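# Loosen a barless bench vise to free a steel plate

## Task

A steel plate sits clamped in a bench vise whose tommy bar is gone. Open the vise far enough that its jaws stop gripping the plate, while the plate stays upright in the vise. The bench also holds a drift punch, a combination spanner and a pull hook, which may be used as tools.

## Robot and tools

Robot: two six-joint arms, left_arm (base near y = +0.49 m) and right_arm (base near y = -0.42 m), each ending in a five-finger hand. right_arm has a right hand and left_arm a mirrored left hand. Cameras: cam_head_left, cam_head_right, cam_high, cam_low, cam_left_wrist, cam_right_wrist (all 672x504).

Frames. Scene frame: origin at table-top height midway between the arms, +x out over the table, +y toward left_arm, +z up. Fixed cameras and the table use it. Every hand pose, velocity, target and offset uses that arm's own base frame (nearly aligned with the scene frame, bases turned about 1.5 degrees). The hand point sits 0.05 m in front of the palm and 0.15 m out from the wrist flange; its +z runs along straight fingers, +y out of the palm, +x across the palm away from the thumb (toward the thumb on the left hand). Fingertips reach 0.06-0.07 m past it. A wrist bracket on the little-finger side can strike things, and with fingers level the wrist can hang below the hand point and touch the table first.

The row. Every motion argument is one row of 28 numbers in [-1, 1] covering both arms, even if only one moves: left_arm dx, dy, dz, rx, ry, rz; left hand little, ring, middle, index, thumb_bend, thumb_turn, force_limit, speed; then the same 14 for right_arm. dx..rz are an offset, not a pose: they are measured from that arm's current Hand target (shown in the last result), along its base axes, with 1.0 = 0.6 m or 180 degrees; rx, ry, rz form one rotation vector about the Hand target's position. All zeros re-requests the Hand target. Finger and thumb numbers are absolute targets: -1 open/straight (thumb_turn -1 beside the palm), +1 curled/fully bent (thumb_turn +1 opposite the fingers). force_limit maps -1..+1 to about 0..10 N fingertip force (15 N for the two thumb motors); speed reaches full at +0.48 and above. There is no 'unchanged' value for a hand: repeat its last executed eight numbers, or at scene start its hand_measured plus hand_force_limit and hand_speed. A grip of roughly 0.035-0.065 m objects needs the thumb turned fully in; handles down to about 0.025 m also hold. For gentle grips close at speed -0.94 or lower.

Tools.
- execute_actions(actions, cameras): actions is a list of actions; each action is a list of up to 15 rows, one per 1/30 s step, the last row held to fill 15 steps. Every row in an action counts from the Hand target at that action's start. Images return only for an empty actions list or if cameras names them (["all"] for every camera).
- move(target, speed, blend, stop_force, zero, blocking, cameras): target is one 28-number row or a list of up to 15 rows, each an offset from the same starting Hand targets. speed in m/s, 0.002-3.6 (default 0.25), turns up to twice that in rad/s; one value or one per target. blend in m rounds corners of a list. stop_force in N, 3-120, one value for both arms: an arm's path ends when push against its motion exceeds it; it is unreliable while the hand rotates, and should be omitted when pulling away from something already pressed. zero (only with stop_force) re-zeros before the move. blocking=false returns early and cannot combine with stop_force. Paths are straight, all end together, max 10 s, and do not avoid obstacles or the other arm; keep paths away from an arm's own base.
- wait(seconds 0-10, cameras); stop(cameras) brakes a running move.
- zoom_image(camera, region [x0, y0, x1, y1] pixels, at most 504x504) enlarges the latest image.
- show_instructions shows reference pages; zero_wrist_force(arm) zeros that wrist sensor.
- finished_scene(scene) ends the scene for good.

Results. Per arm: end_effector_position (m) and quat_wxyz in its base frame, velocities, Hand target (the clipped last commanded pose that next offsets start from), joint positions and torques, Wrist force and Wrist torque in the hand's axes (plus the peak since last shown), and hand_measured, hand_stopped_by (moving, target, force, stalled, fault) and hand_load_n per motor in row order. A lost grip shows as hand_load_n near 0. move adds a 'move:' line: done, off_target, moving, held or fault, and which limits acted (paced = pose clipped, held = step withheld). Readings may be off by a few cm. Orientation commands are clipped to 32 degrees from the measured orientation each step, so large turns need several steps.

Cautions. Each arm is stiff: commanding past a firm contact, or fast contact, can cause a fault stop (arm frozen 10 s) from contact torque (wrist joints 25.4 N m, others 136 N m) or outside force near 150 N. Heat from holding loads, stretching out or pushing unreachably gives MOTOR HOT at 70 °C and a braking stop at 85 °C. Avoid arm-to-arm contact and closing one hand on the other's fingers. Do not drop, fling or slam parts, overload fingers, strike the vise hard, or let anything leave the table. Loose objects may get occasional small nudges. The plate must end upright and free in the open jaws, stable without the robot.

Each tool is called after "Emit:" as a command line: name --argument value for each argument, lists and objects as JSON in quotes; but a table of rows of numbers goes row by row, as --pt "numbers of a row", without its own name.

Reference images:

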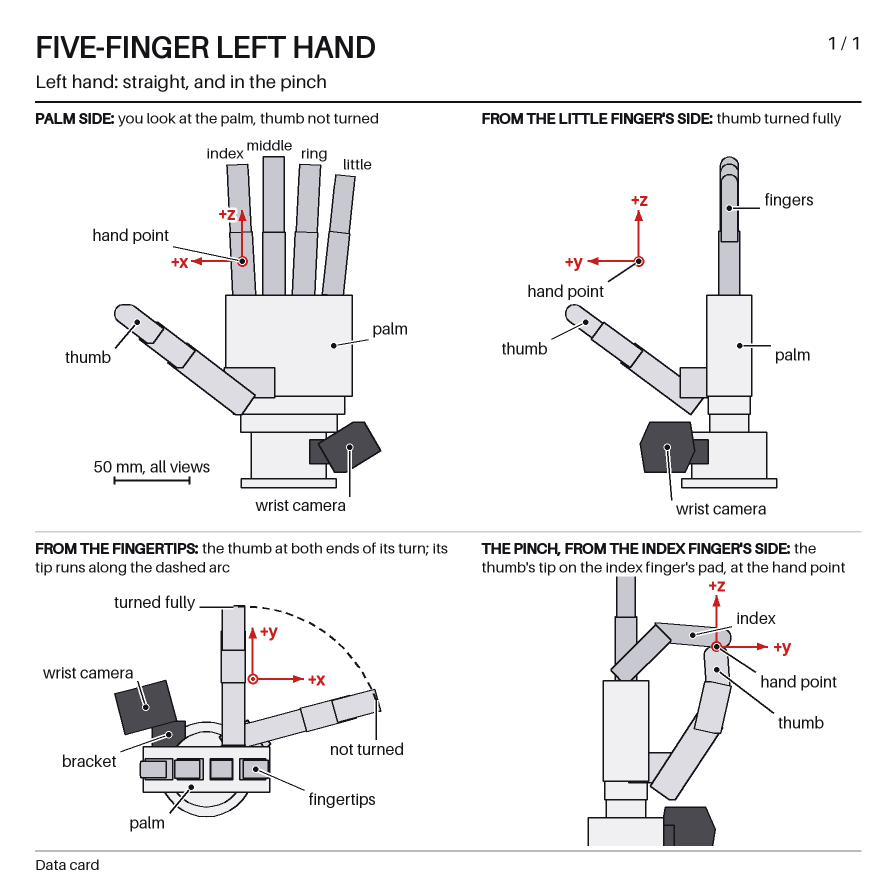

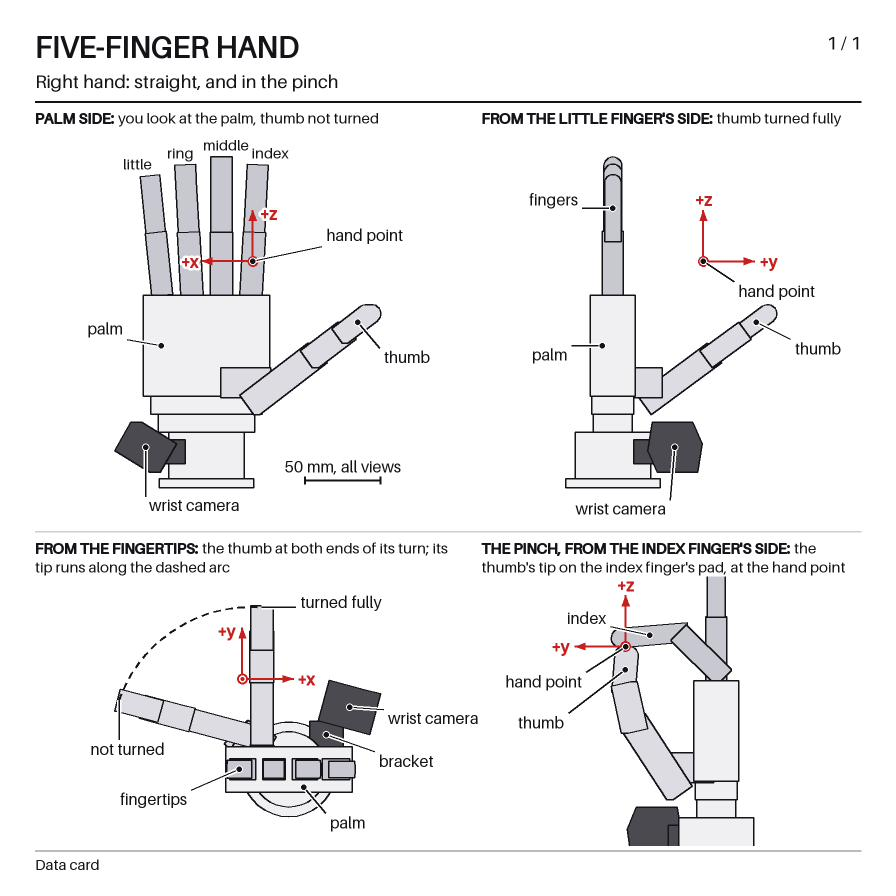

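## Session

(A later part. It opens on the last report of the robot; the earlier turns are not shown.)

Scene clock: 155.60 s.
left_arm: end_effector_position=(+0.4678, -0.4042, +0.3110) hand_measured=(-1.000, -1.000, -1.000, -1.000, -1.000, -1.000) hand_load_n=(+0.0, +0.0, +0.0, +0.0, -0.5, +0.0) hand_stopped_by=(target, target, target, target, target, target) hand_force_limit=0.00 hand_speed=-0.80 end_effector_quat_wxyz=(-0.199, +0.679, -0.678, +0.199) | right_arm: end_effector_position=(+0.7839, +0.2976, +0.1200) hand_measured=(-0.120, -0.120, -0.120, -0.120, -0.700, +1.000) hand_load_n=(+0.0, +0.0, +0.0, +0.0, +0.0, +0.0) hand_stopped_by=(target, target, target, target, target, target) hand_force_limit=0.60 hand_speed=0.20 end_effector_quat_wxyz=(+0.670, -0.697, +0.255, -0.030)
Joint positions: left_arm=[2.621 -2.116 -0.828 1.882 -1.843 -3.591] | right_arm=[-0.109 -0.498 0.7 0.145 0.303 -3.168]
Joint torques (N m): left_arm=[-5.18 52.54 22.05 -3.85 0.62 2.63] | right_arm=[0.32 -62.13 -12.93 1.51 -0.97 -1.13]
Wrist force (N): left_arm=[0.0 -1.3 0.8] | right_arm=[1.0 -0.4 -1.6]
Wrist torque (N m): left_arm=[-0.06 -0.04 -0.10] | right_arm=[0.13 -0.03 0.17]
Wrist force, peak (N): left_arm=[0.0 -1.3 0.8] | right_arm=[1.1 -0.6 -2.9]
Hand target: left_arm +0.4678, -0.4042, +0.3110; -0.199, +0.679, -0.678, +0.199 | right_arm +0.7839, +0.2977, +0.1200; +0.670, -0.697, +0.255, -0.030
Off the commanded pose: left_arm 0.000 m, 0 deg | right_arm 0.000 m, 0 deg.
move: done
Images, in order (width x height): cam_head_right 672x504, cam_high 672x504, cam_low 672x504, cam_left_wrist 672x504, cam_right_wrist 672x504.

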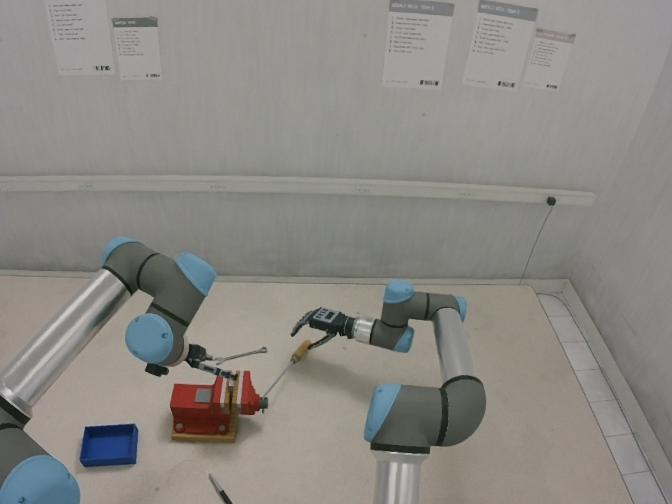

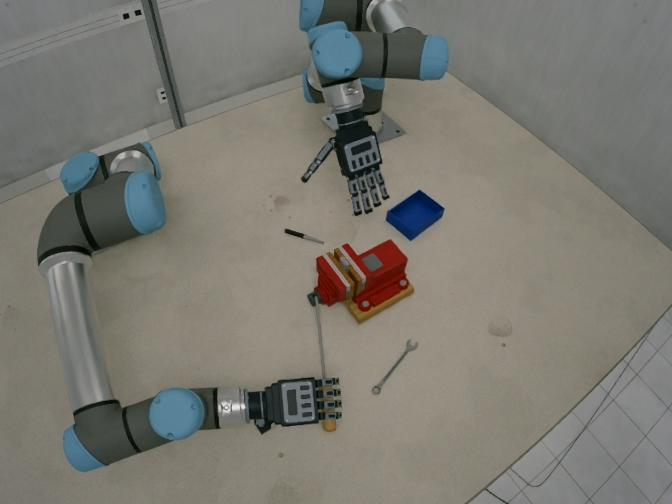

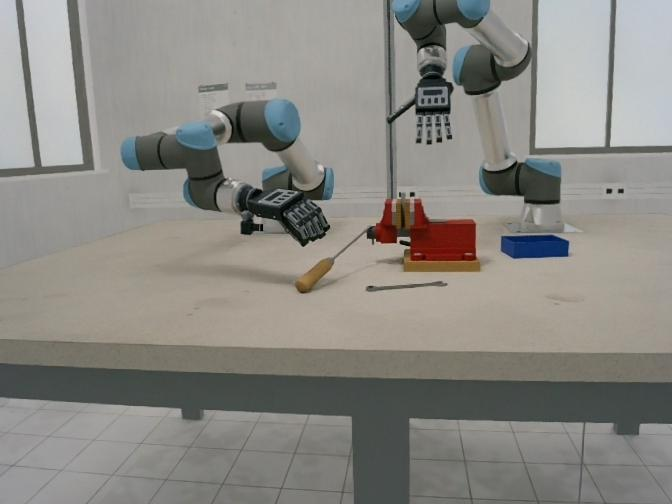

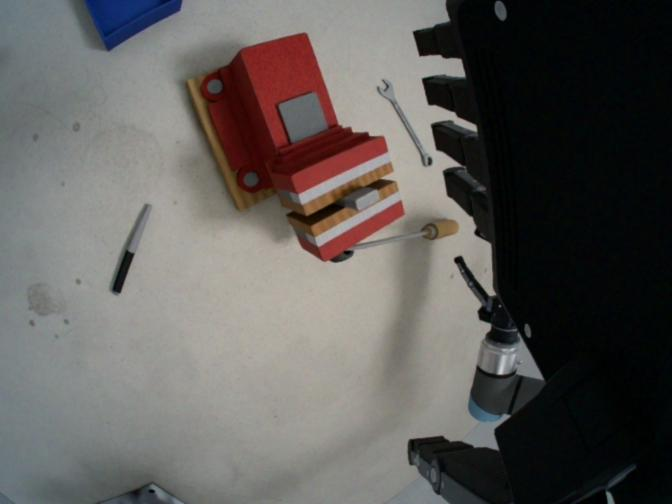

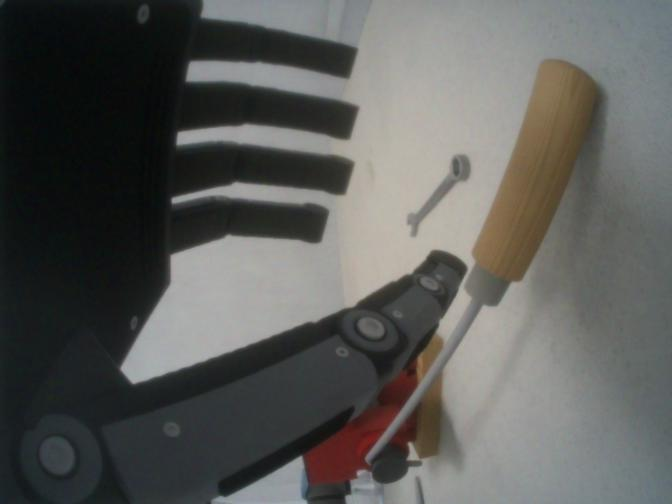

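Emit:
move --pt "0 0 0 0 0 0 -1 -1 -1 -1 -1 -1 0 -0.8 0.0082 0.0017 -0.06 0 0 0 -0.12 -0.12 -0.12 -0.12 -0.7 1 0.6 0.2" --speed 0.08 --stop_force 8 --cameras '["cam_right_wrist","cam_left_wrist","cam_low"]'

Emit:
zoom_image --camera "cam_low" --region '[220, 180, 410, 320]'

Scene clock: 158.87 s.
left_arm: end_effector_position=(+0.4678, -0.4042, +0.3110) hand_measured=(-1.000, -1.000, -1.000, -1.000, -1.000, -1.000) hand_load_n=(+0.0, +0.0, +0.0, +0.0, +0.0, +0.0) hand_stopped_by=(target, target, target, target, target, target) hand_force_limit=0.00 hand_speed=-0.80 end_effector_quat_wxyz=(-0.199, +0.679, -0.678, +0.199) | right_arm: end_effector_position=(+0.7888, +0.2987, +0.0840) hand_measured=(-0.120, -0.120, -0.120, -0.120, -0.700, +1.000) hand_load_n=(+0.0, +0.0, +0.0, +0.0, +0.0, +0.0) hand_stopped_by=(target, target, target, target, target, target) hand_force_limit=0.60 hand_speed=0.20 end_effector_quat_wxyz=(+0.670, -0.697, +0.255, -0.030)
Joint positions: left_arm=[2.621 -2.116 -0.828 1.882 -1.843 -3.591] | right_arm=[-0.106 -0.451 0.701 0.095 0.305 -3.165]
Joint torques (N m): left_arm=[-5.22 52.46 22.78 -3.68 0.51 2.56] | right_arm=[-1.31 -61.86 -31.17 2.3 -1.54 -0.56]
Wrist force (N): left_arm=[0.0 -0.8 0.5] | right_arm=[1.0 -0.2 -1.6]
Wrist torque (N m): left_arm=[0.02 -0.05 -0.12] | right_arm=[0.13 -0.03 0.08]
Wrist force, peak (N): left_arm=[-0.1 -1.1 0.9] | right_arm=[1.3 -0.5 -1.8]
Hand target: left_arm +0.4678, -0.4042, +0.3110; -0.199, +0.679, -0.678, +0.199 | right_arm +0.7888, +0.2987, +0.0840; +0.670, -0.697, +0.255, -0.030
Off the commanded pose: left_arm 0.000 m, 0 deg | right_arm 0.000 m, 0 deg.
move: done
Images, in order (width x height): cam_low 672x504, cam_left_wrist 672x504, cam_right_wrist 672x504.

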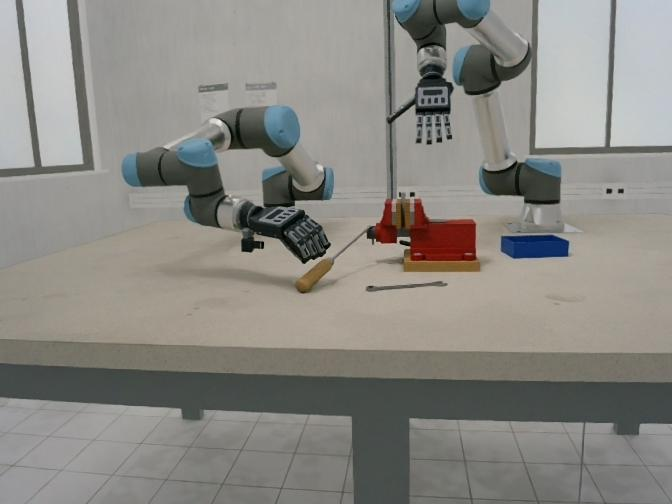

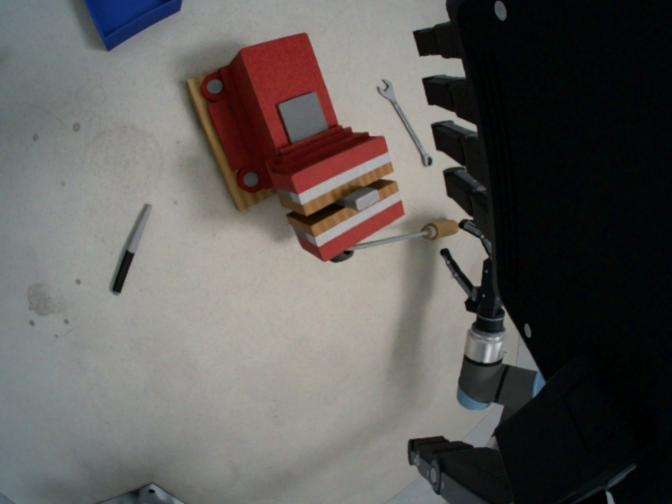

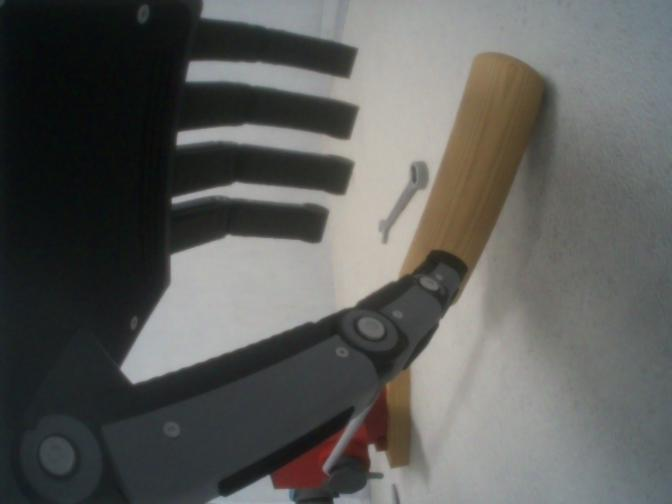

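Scaled by 2.653 from the camera's 672x504 image, which has a finer 960x720 frame.

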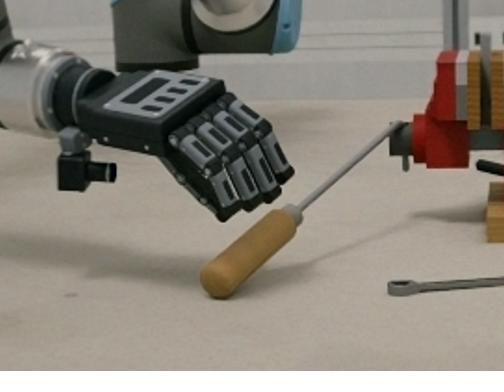

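Emit:
move --pt "0 0 0 0 0 0 -1 -1 -1 -1 -1 -1 0 -0.8 0 0 -0.0483 0 0 0 -0.12 -0.12 -0.12 -0.12 -0.7 1 0.6 0.2" --speed 0.04 --stop_force 6 --cameras '["cam_right_wrist","cam_left_wrist","cam_low"]'

Emit:
zoom_image --camera "cam_low" --region '[220, 180, 410, 320]'

Scene clock: 161.93 s.
left_arm: end_effector_position=(+0.4678, -0.4042, +0.3110) hand_measured=(-1.000, -1.000, -1.000, -1.000, -1.000, -1.000) hand_load_n=(+0.0, +0.0, +0.0, +0.0, +0.0, -0.5) hand_stopped_by=(target, target, target, target, target, target) hand_force_limit=0.00 hand_speed=-0.80 end_effector_quat_wxyz=(-0.199, +0.679, -0.678, +0.199) | right_arm: end_effector_position=(+0.7888, +0.2987, +0.0550) hand_measured=(-0.120, -0.120, -0.120, -0.120, -0.700, +1.000) hand_load_n=(+0.0, +0.0, +0.0, +0.0, +0.0, +0.0) hand_stopped_by=(target, target, target, target, target, target) hand_force_limit=0.60 hand_speed=0.20 end_effector_quat_wxyz=(+0.670, -0.697, +0.255, -0.030)
Joint positions: left_arm=[2.621 -2.116 -0.828 1.882 -1.843 -3.591] | right_arm=[-0.106 -0.423 0.721 0.047 0.305 -3.165]
Joint torques (N m): left_arm=[-5.4 52.2 22.51 -3.8 0.57 2.49] | right_arm=[-2.94 -66.62 -30.74 2.16 -0.32 0.75]
Wrist force (N): left_arm=[0.1 -0.9 0.4] | right_arm=[1.1 -0.2 -1.6]
Wrist torque (N m): left_arm=[0.03 -0.07 -0.11] | right_arm=[0.14 -0.04 0.10]
Wrist force, peak (N): left_arm=[-0.1 -1.1 0.9] | right_arm=[1.1 -0.1 -1.9]
Hand target: left_arm +0.4678, -0.4042, +0.3110; -0.199, +0.679, -0.678, +0.199 | right_arm +0.7888, +0.2987, +0.0550; +0.670, -0.697, +0.255, -0.030
Off the commanded pose: left_arm 0.000 m, 0 deg | right_arm 0.000 m, 0 deg.
move: done
Images, in order (width x height): cam_low 672x504, cam_left_wrist 672x504, cam_right_wrist 672x504.

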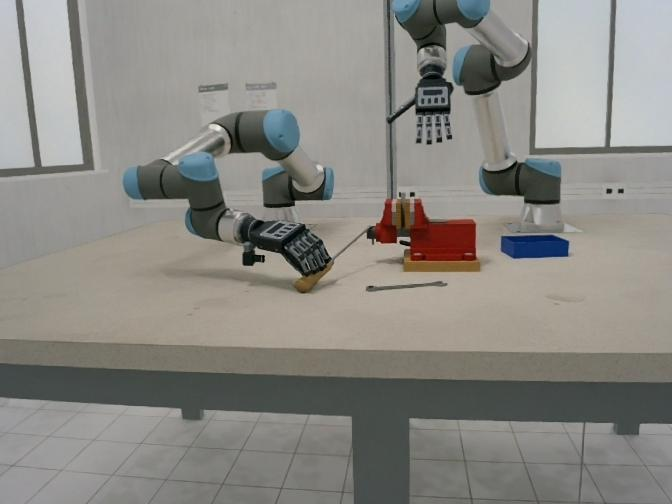

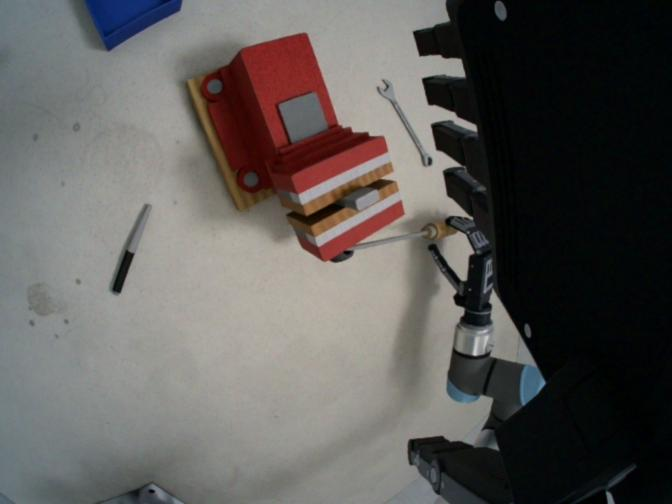

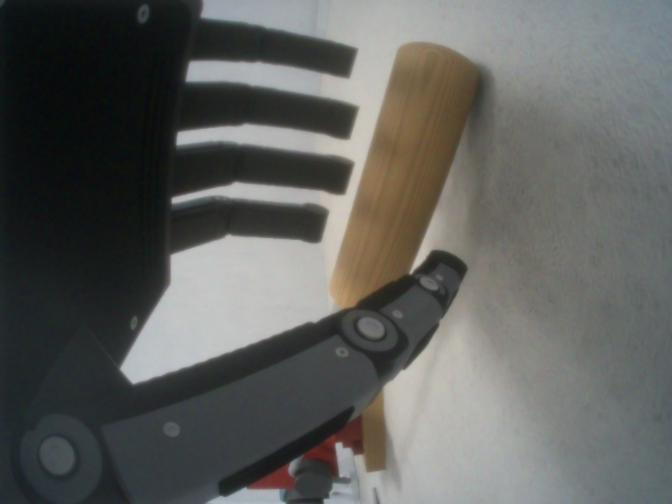

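Scaled by 2.653 from the camera's 672x504 image, which has a finer 960x720 frame.

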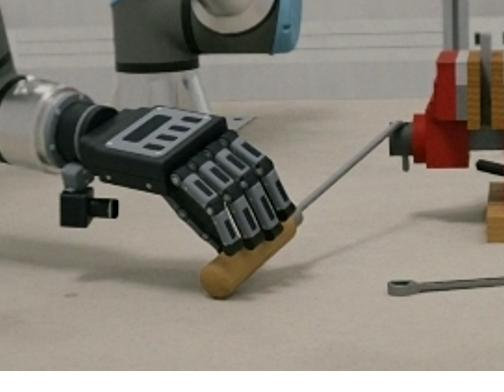

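Emit:
move --pt "0 0 0 0 0 0 -1 -1 -1 -1 -1 -1 0 -0.8 0 0 0 0 0 0 0.05 0.05 0.05 0.05 -0.45 1 0.4 -0.6" --speed 0.04 --cameras '["cam_right_wrist","cam_low"]'

Emit:
zoom_image --camera "cam_low" --region '[220, 180, 410, 320]'

Scene clock: 162.97 s.
left_arm: end_effector_position=(+0.4678, -0.4042, +0.3110) hand_measured=(-1.000, -1.000, -1.000, -1.000, -1.000, -1.000) hand_load_n=(+0.0, +0.0, +0.0, +0.0, -0.5, +0.0) hand_stopped_by=(target, target, target, target, target, target) hand_force_limit=0.00 hand_speed=-0.80 end_effector_quat_wxyz=(-0.199, +0.679, -0.678, +0.199) | right_arm: end_effector_position=(+0.7888, +0.2987, +0.0551) hand_measured=(+0.050, +0.050, +0.050, +0.050, -0.452, +1.000) hand_load_n=(+0.0, +0.0, +1.5, +0.0, +1.5, +0.0) hand_stopped_by=(target, target, target, target, target, target) hand_force_limit=0.40 hand_speed=-0.60 end_effector_quat_wxyz=(+0.670, -0.697, +0.255, -0.030)
Joint positions: left_arm=[2.621 -2.116 -0.828 1.882 -1.843 -3.591] | right_arm=[-0.106 -0.423 0.721 0.047 0.305 -3.165]
Joint torques (N m): left_arm=[-4.72 52.44 22.48 -3.75 0.44 2.79] | right_arm=[-3.01 -61.7 -27.59 1.18 0.89 -1.6]
Wrist force (N): left_arm=[0.1 -0.8 0.7] | right_arm=[0.8 0.1 -1.4]
Wrist torque (N m): left_arm=[0.03 -0.06 -0.11] | right_arm=[0.13 -0.01 0.08]
Wrist force, peak (N): left_arm=[-0.1 -1.3 0.6] | right_arm=[1.3 0.3 -1.7]
Hand target: left_arm +0.4678, -0.4042, +0.3110; -0.199, +0.679, -0.678, +0.199 | right_arm +0.7888, +0.2987, +0.0550; +0.670, -0.697, +0.255, -0.030
Off the commanded pose: left_arm 0.000 m, 0 deg | right_arm 0.000 m, 0 deg.
move: done
Images, in order (width x height): cam_low 672x504, cam_right_wrist 672x504.

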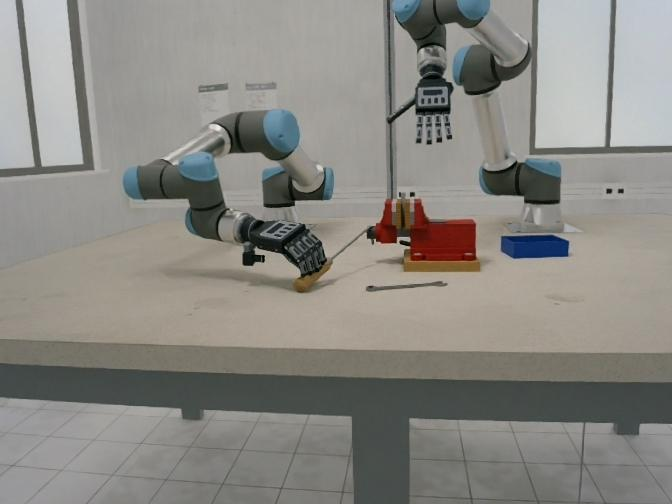

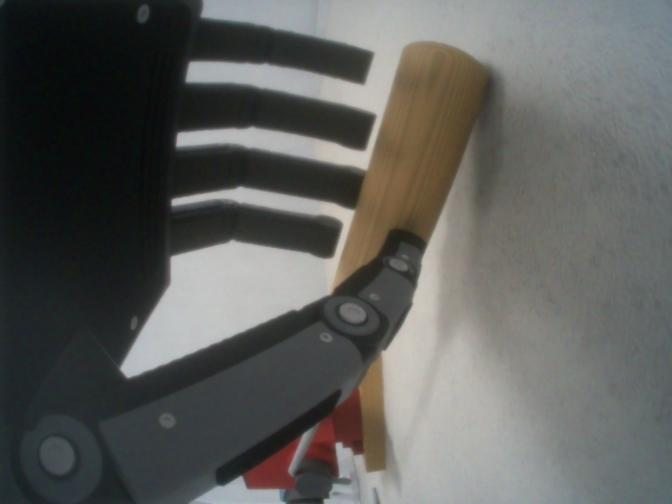

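Scaled by 2.653 from the camera's 672x504 image, which has a finer 960x720 frame.

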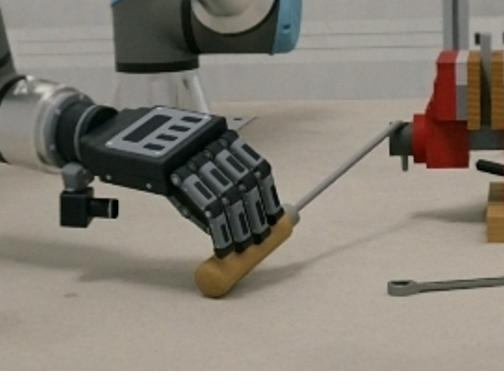

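Emit:
move --pt "0 0 0 0 0 0 -1 -1 -1 -1 -1 -1 0 -0.8 0 0 -0.008 0 0 0 0.05 0.05 0.05 0.05 -0.45 1 0.4 -0.6" --pt "0 0 0 0 0 0 -1 -1 -1 -1 -1 -1 0 -0.8 0 0 -0.008 0 0 0 0.6 0.6 0.6 0.6 -0.1 1 0.6 -0.7" --speed 0.04 --cameras '["cam_right_wrist","cam_low"]'

Emit:
zoom_image --camera "cam_low" --region '[220, 180, 410, 320]'

Scene clock: 165.33 s.
left_arm: end_effector_position=(+0.4678, -0.4042, +0.3110) hand_measured=(-1.000, -1.000, -1.000, -1.000, -1.000, -1.000) hand_load_n=(+0.0, +0.0, +0.0, +0.0, +0.0, +0.0) hand_stopped_by=(target, target, target, target, target, target) hand_force_limit=0.00 hand_speed=-0.80 end_effector_quat_wxyz=(-0.199, +0.679, -0.678, +0.199) | right_arm: end_effector_position=(+0.7888, +0.2987, +0.0502) hand_measured=(+0.600, +0.094, +0.048, +0.092, -0.434, +1.000) hand_load_n=(+0.0, +14.5, +15.5, +14.5, +13.5, +1.5) hand_stopped_by=(target, force, force, force, force, target) hand_force_limit=0.60 hand_speed=-0.70 end_effector_quat_wxyz=(+0.670, -0.697, +0.255, -0.030)
Joint positions: left_arm=[2.621 -2.116 -0.828 1.882 -1.843 -3.591] | right_arm=[-0.106 -0.418 0.723 0.04 0.305 -3.165]
Joint torques (N m): left_arm=[-4.63 51.98 22.31 -3.9 0.55 2.58] | right_arm=[-2.4 -33.78 6.77 4.03 0.83 1.84]
Wrist force (N): left_arm=[-0.2 -0.8 0.6] | right_arm=[-3.5 -42.8 1.3]
Wrist torque (N m): left_arm=[0.03 -0.02 -0.13] | right_arm=[-0.36 -0.28 -0.82]
Wrist force, peak (N): left_arm=[0.1 -1.1 0.8] | right_arm=[-3.8 -45.9 1.9]
Hand target: left_arm +0.4678, -0.4042, +0.3110; -0.199, +0.679, -0.678, +0.199 | right_arm +0.7888, +0.2987, +0.0502; +0.670, -0.697, +0.255, -0.030
Off the commanded pose: left_arm 0.000 m, 0 deg | right_arm 0.000 m, 0 deg.
move: done
Images, in order (width x height): cam_low 672x504, cam_right_wrist 672x504.

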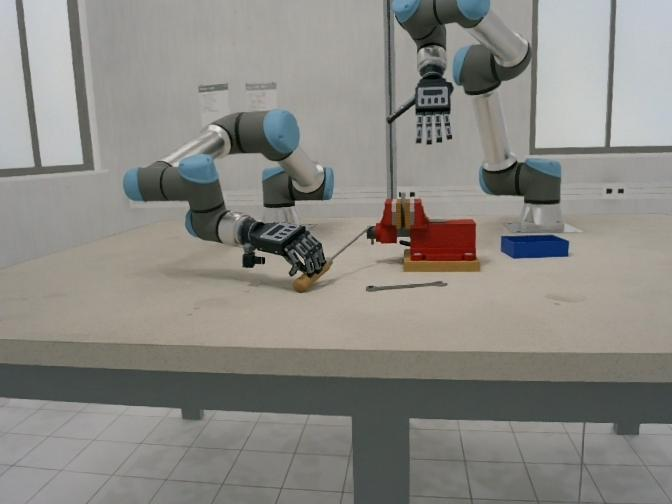

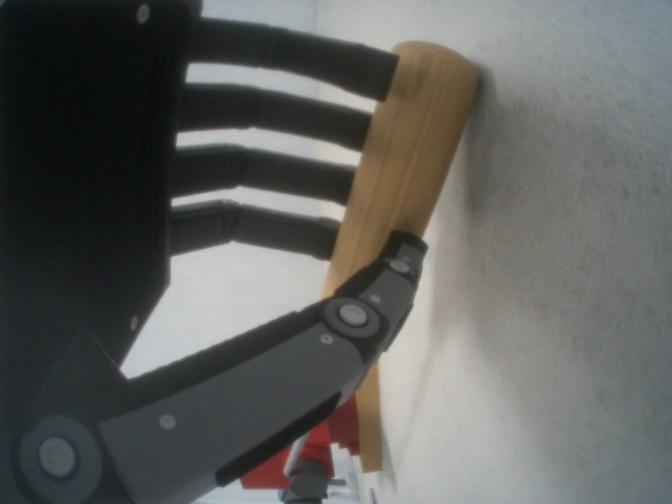

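Scaled by 2.653 from the camera's 672x504 image, which has a finer 960x720 frame.

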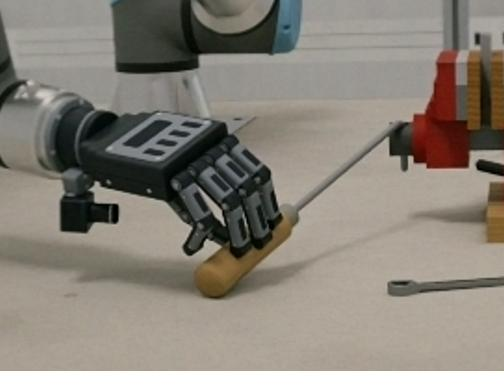

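Emit:
move --pt "0 0 0 0 0 0 -1 -1 -1 -1 -1 -1 0 -0.8 0 0 0 0 0 0 0.0 0.0 0.0 0.0 -0.55 1 0.4 -0.6" --pt "0 0 0 0 0 0 -1 -1 -1 -1 -1 -1 0 -0.8 0 0 -0.015 0 0 0 0.0 0.0 0.0 0.0 -0.55 1 0.4 -0.6" --speed 0.03 --cameras '["cam_right_wrist","cam_low","cam_left_wrist"]'

Emit:
zoom_image --camera "cam_low" --region '[220, 180, 410, 320]'

Scene clock: 167.60 s.
left_arm: end_effector_position=(+0.4678, -0.4042, +0.3110) hand_measured=(-1.000, -1.000, -1.000, -1.000, -1.000, -1.000) hand_load_n=(+0.0, -0.5, +0.0, +0.0, +0.0, +0.0) hand_stopped_by=(target, target, target, target, target, target) hand_force_limit=0.00 hand_speed=-0.80 end_effector_quat_wxyz=(-0.199, +0.679, -0.678, +0.199) | right_arm: end_effector_position=(+0.7888, +0.2986, +0.0410) hand_measured=(+0.470, +0.000, -0.002, +0.000, -0.550, +1.000) hand_load_n=(-26.0, +9.5, +19.5, +10.0, +0.0, +0.0) hand_stopped_by=(stalled, target, target, target, target, target) hand_force_limit=0.40 hand_speed=-0.60 end_effector_quat_wxyz=(+0.670, -0.697, +0.255, -0.030)
Joint positions: left_arm=[2.621 -2.116 -0.828 1.882 -1.843 -3.591] | right_arm=[-0.106 -0.408 0.727 0.025 0.305 -3.165]
Joint torques (N m): left_arm=[-5.85 52.43 22.7 -3.85 0.59 2.58] | right_arm=[14.26 -8.59 17.36 8.18 -2.58 3.32]
Wrist force (N): left_arm=[-0.1 -0.9 0.5] | right_arm=[1.1 -78.6 -0.3]
Wrist torque (N m): left_arm=[0.01 -0.03 -0.11] | right_arm=[-0.45 0.66 -3.12]
Wrist force, peak (N): left_arm=[0.2 -1.3 0.6] | right_arm=[-35.0 -123.4 -20.3]
Hand target: left_arm +0.4678, -0.4042, +0.3110; -0.199, +0.679, -0.678, +0.199 | right_arm +0.7888, +0.2987, +0.0412; +0.670, -0.697, +0.255, -0.030
Off the commanded pose: left_arm 0.000 m, 0 deg | right_arm 0.000 m, 0 deg.
move: done
Images, in order (width x height): cam_low 672x504, cam_left_wrist 672x504, cam_right_wrist 672x504.

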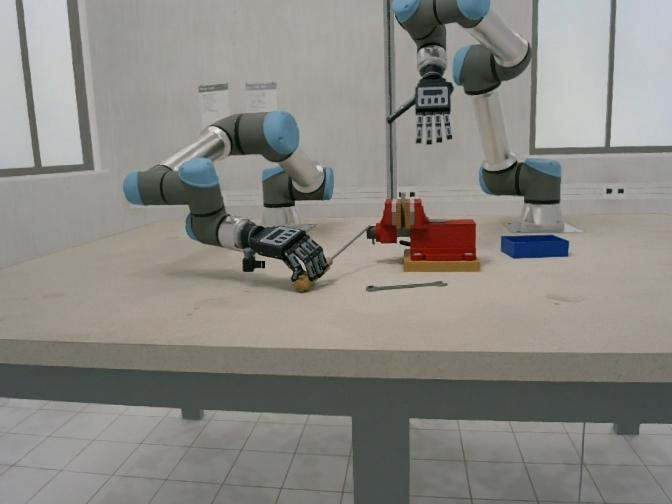

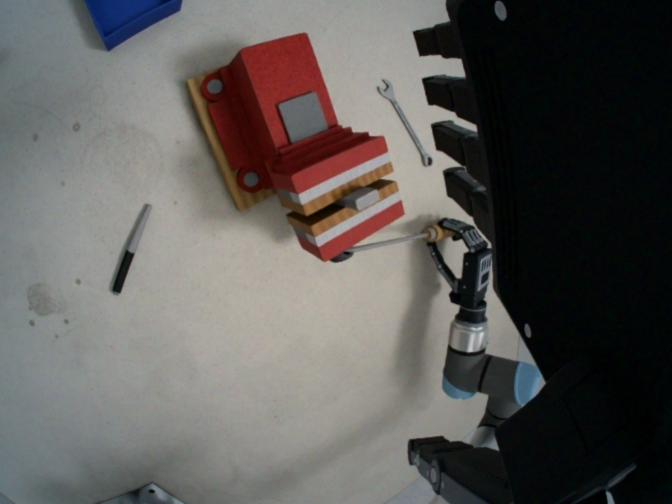

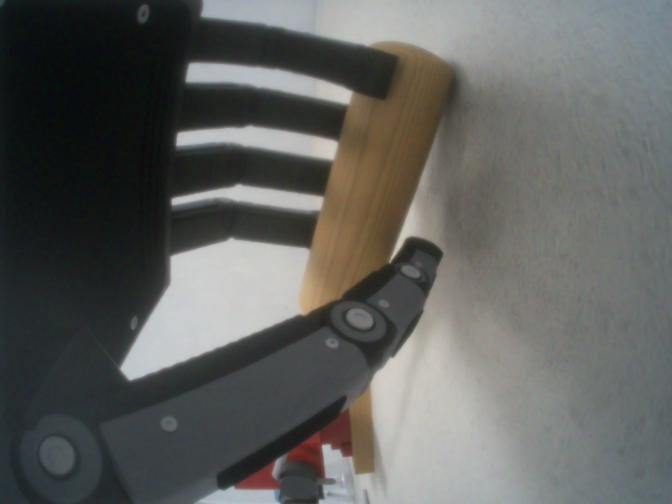

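Scaled by 2.653 from the camera's 672x504 image, which has a finer 960x720 frame.

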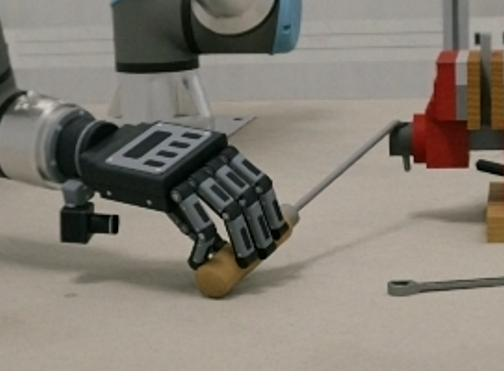

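Emit:
move --pt "0 0 0 0 0 0 -1 -1 -1 -1 -1 -1 0 -0.8 0 0 0.03 0 0 0 0.0 0.0 0.0 0.0 -0.55 1 0.4 -0.6" --pt "0 0 0 0 0 0 -1 -1 -1 -1 -1 -1 0 -0.8 0 0 0.03 0 0 0 -0.2 -0.1 -0.1 -0.1 -0.6 1 0.4 -0.5" --speed 0.05 --cameras '["cam_right_wrist","cam_low","cam_left_wrist","cam_high"]'

Emit:
zoom_image --camera "cam_low" --region '[220, 180, 410, 320]'

Scene clock: 169.57 s.
left_arm: end_effector_position=(+0.4678, -0.4042, +0.3110) hand_measured=(-1.000, -1.000, -1.000, -1.000, -1.000, -1.000) hand_load_n=(+0.0, +0.0, +0.0, +0.5, -0.5, +0.0) hand_stopped_by=(target, target, target, target, target, target) hand_force_limit=0.00 hand_speed=-0.80 end_effector_quat_wxyz=(-0.199, +0.679, -0.678, +0.199) | right_arm: end_effector_position=(+0.7888, +0.2987, +0.0592) hand_measured=(-0.200, -0.100, -0.100, -0.100, -0.600, +1.000) hand_load_n=(+0.0, -0.5, +0.0, +0.0, +0.0, +0.0) hand_stopped_by=(target, target, target, target, target, target) hand_force_limit=0.40 hand_speed=-0.50 end_effector_quat_wxyz=(+0.670, -0.697, +0.255, -0.030)
Joint positions: left_arm=[2.621 -2.116 -0.828 1.882 -1.843 -3.591] | right_arm=[-0.106 -0.428 0.718 0.054 0.305 -3.165]
Joint torques (N m): left_arm=[-5.02 53.02 22.93 -3.77 0.55 2.69] | right_arm=[-4.74 -53.21 -9.42 -1.68 0.31 -1.94]
Wrist force (N): left_arm=[-0.2 -0.7 0.6] | right_arm=[-2.5 -2.7 -1.3]
Wrist torque (N m): left_arm=[0.04 -0.01 -0.13] | right_arm=[-0.26 0.49 -0.17]
Wrist force, peak (N): left_arm=[0.0 -1.2 0.6] | right_arm=[1.4 -78.6 -0.1]
Hand target: left_arm +0.4678, -0.4042, +0.3110; -0.199, +0.679, -0.678, +0.199 | right_arm +0.7888, +0.2987, +0.0592; +0.670, -0.697, +0.255, -0.030
Off the commanded pose: left_arm 0.000 m, 0 deg | right_arm 0.000 m, 0 deg.
move: done
Images, in order (width x height): cam_high 672x504, cam_low 672x504, cam_left_wrist 672x504, cam_right_wrist 672x504.

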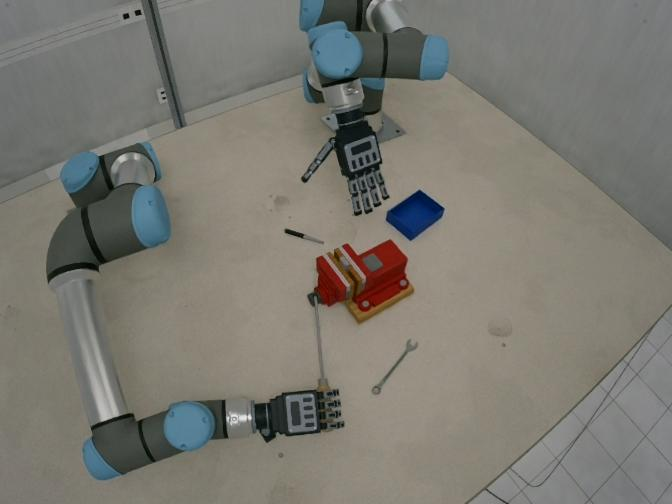

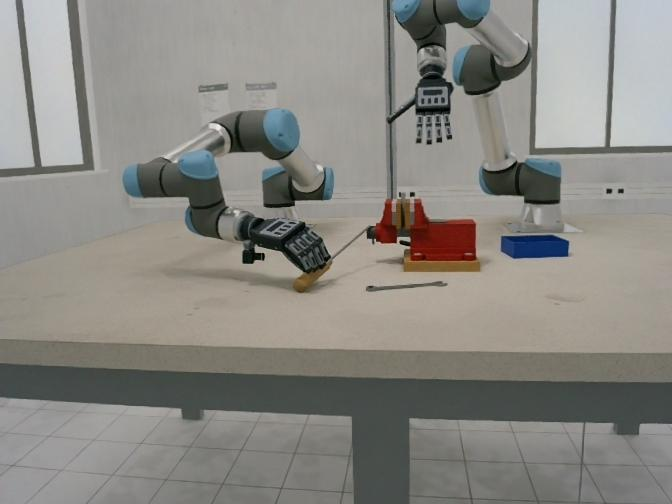

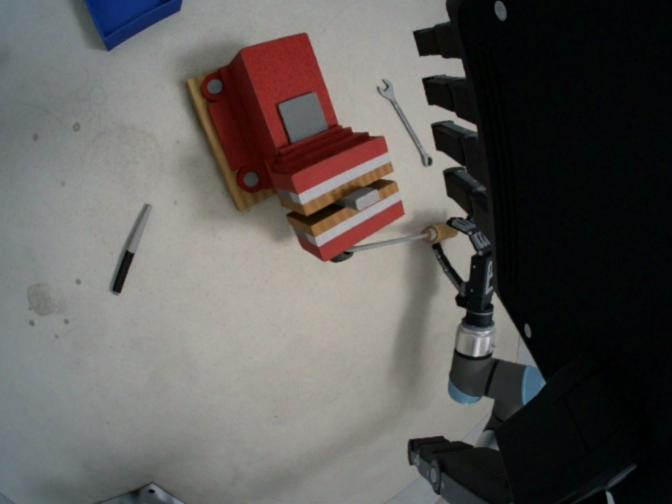

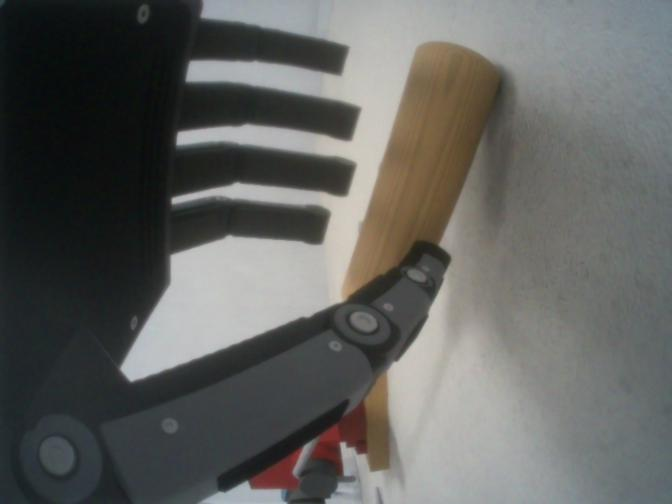

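Scaled by 2.653 from the camera's 672x504 image, which has a finer 960x720 frame.

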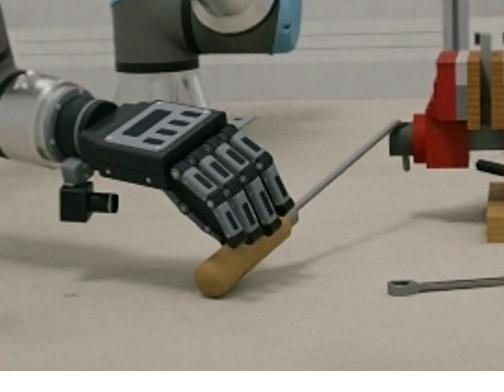

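Emit:
move --pt "0 0 0 0 0 0 -1 -1 -1 -1 -1 -1 0 -0.8 0 0 -0.0287 0 0 0 -0.2 -0.2 -0.2 -0.2 -0.6 1 0.4 -0.5" --speed 0.03 --stop_force 5 --cameras '["cam_right_wrist","cam_low"]'

Emit:
zoom_image --camera "cam_low" --region '[220, 180, 410, 320]'

Scene clock: 171.77 s.
left_arm: end_effector_position=(+0.4678, -0.4042, +0.3110) hand_measured=(-1.000, -1.000, -1.000, -1.000, -1.000, -1.000) hand_load_n=(+0.0, +0.0, +0.0, +0.0, +0.0, +0.0) hand_stopped_by=(target, target, target, target, target, target) hand_force_limit=0.00 hand_speed=-0.80 end_effector_quat_wxyz=(-0.199, +0.679, -0.678, +0.199) | right_arm: end_effector_position=(+0.7888, +0.2987, +0.0420) hand_measured=(-0.200, -0.200, -0.200, -0.200, -0.600, +1.000) hand_load_n=(+0.0, +0.0, +0.0, +0.0, +0.0, +0.0) hand_stopped_by=(target, target, target, target, target, target) hand_force_limit=0.40 hand_speed=-0.50 end_effector_quat_wxyz=(+0.670, -0.697, +0.255, -0.030)
Joint positions: left_arm=[2.621 -2.116 -0.828 1.882 -1.843 -3.591] | right_arm=[-0.106 -0.409 0.727 0.027 0.305 -3.165]
Joint torques (N m): left_arm=[-5.48 52.7 23 -3.85 0.58 2.65] | right_arm=[-4.8 -67.52 -27.49 2.15 -2.11 2.59]
Wrist force (N): left_arm=[-0.2 -0.8 0.5] | right_arm=[-2.3 -3.0 -1.4]
Wrist torque (N m): left_arm=[0.03 -0.02 -0.12] | right_arm=[-0.29 0.47 -0.15]
Wrist force, peak (N): left_arm=[-0.2 -1.2 0.9] | right_arm=[-2.5 -3.1 -1.4]
Hand target: left_arm +0.4678, -0.4042, +0.3110; -0.199, +0.679, -0.678, +0.199 | right_arm +0.7888, +0.2987, +0.0420; +0.670, -0.697, +0.255, -0.030
Off the commanded pose: left_arm 0.000 m, 0 deg | right_arm 0.000 m, 0 deg.
move: done
Images, in order (width x height): cam_low 672x504, cam_right_wrist 672x504.

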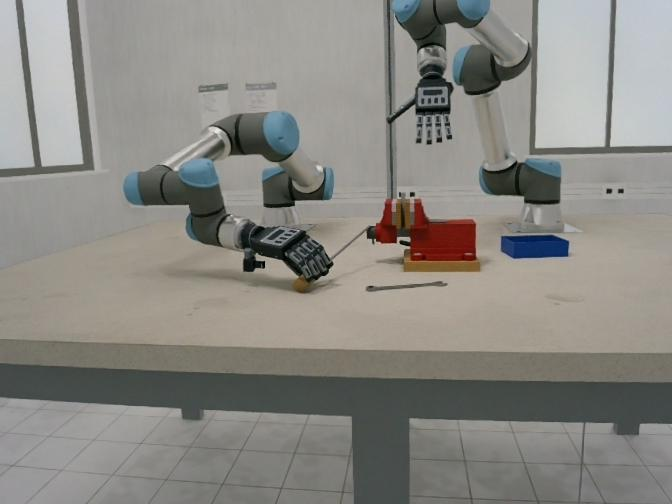

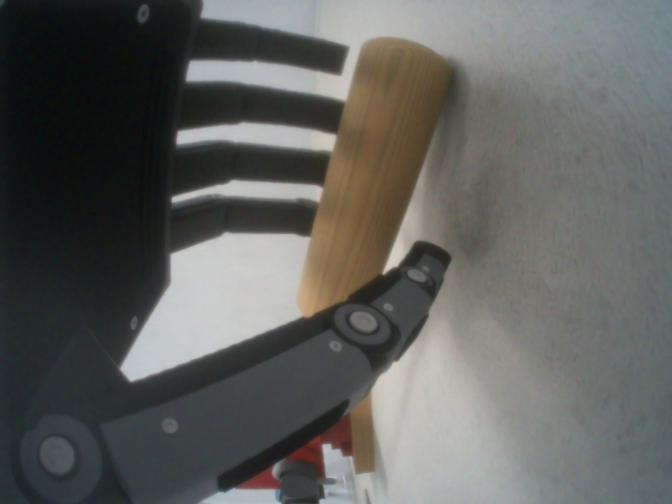

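Scaled by 2.653 from the camera's 672x504 image, which has a finer 960x720 frame.

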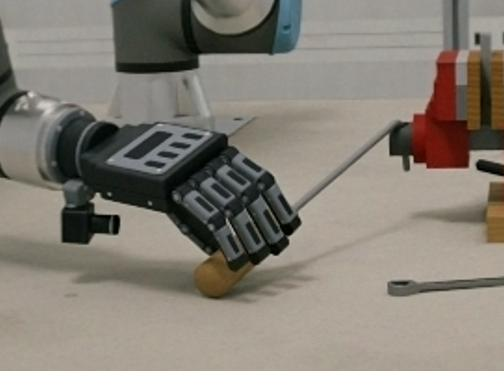

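Emit:
zero_wrist_force --arm "right_arm"

Emit:
move --pt "0 0 0 0 0 0 -1 -1 -1 -1 -1 -1 0 -0.8 0 0 0 0 0 0 0.05 0.05 0.05 0.05 -0.45 1 0.3 -0.7" --pt "0 0 0 0 0 0 -1 -1 -1 -1 -1 -1 0 -0.8 0 0 0 0 0 0 0.4 0.5 0.5 0.5 -0.1 1 0.3 -0.8" --speed 0.04 --cameras '["cam_right_wrist","cam_low"]'

Emit:
zoom_image --camera "cam_low" --region '[220, 180, 410, 320]'

Wrist force sensor zeroed.

Scene clock: 173.47 s.
left_arm: end_effector_position=(+0.4678, -0.4042, +0.3110) hand_measured=(-1.000, -1.000, -1.000, -1.000, -1.000, -1.000) hand_load_n=(+0.0, +0.0, +0.0, +0.0, +0.0, -0.5) hand_stopped_by=(target, target, target, target, target, target) hand_force_limit=0.00 hand_speed=-0.80 end_effector_quat_wxyz=(-0.199, +0.679, -0.678, +0.199) | right_arm: end_effector_position=(+0.7888, +0.2987, +0.0421) hand_measured=(+0.138, +0.066, +0.044, +0.048, -0.468, +1.000) hand_load_n=(+10.5, +4.0, +3.5, +4.0, +12.0, +0.5) hand_stopped_by=(force, force, force, force, force, target) hand_force_limit=0.30 hand_speed=-0.80 end_effector_quat_wxyz=(+0.670, -0.697, +0.255, -0.030)
Joint positions: left_arm=[2.621 -2.116 -0.828 1.882 -1.843 -3.591] | right_arm=[-0.106 -0.409 0.727 0.027 0.305 -3.165]
Joint torques (N m): left_arm=[-5.36 52.32 22.75 -3.88 0.51 2.65] | right_arm=[-4.59 -54.02 -24.66 0.98 -1.86 1.86]
Wrist force (N, zeroed by zero_wrist_force on right_arm): left_arm=[-0.2 -1.1 0.5] | right_arm=[1.1 -7.0 -1.2]
Wrist torque (N m, zeroed by zero_wrist_force on right_arm): left_arm=[-0.01 -0.02 -0.12] | right_arm=[-0.32 -0.43 -0.22]
Wrist force, peak (N, zeroed by zero_wrist_force on right_arm): left_arm=[0.0 -1.1 0.9] | right_arm=[1.1 -7.0 -1.2]
Hand target: left_arm +0.4678, -0.4042, +0.3110; -0.199, +0.679, -0.678, +0.199 | right_arm +0.7888, +0.2987, +0.0420; +0.670, -0.697, +0.255, -0.030
Off the commanded pose: left_arm 0.000 m, 0 deg | right_arm 0.000 m, 0 deg.
move: done
Images, in order (width x height): cam_low 672x504, cam_right_wrist 672x504.

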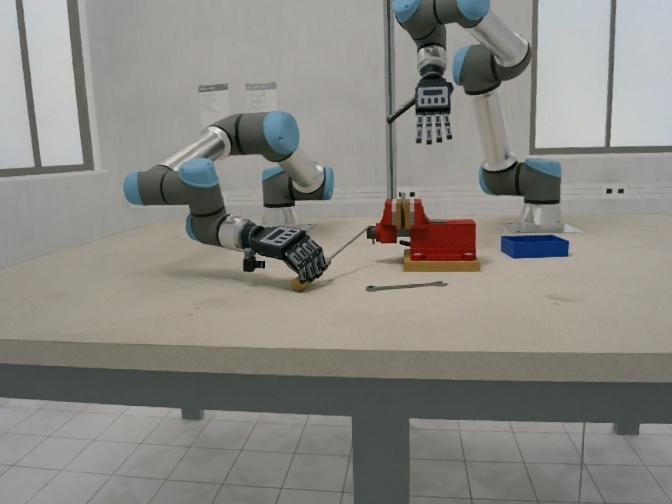

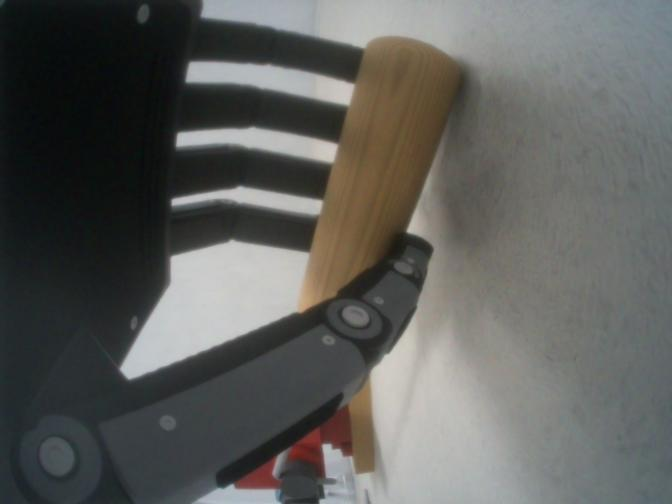

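Scaled by 2.653 from the camera's 672x504 image, which has a finer 960x720 frame.

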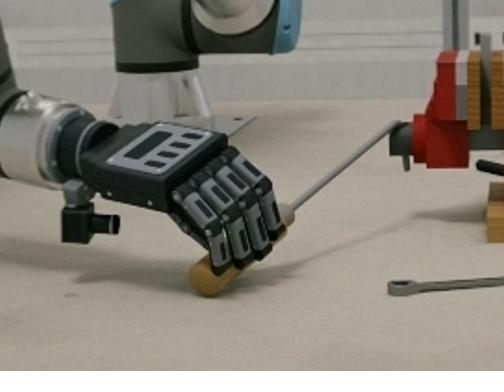

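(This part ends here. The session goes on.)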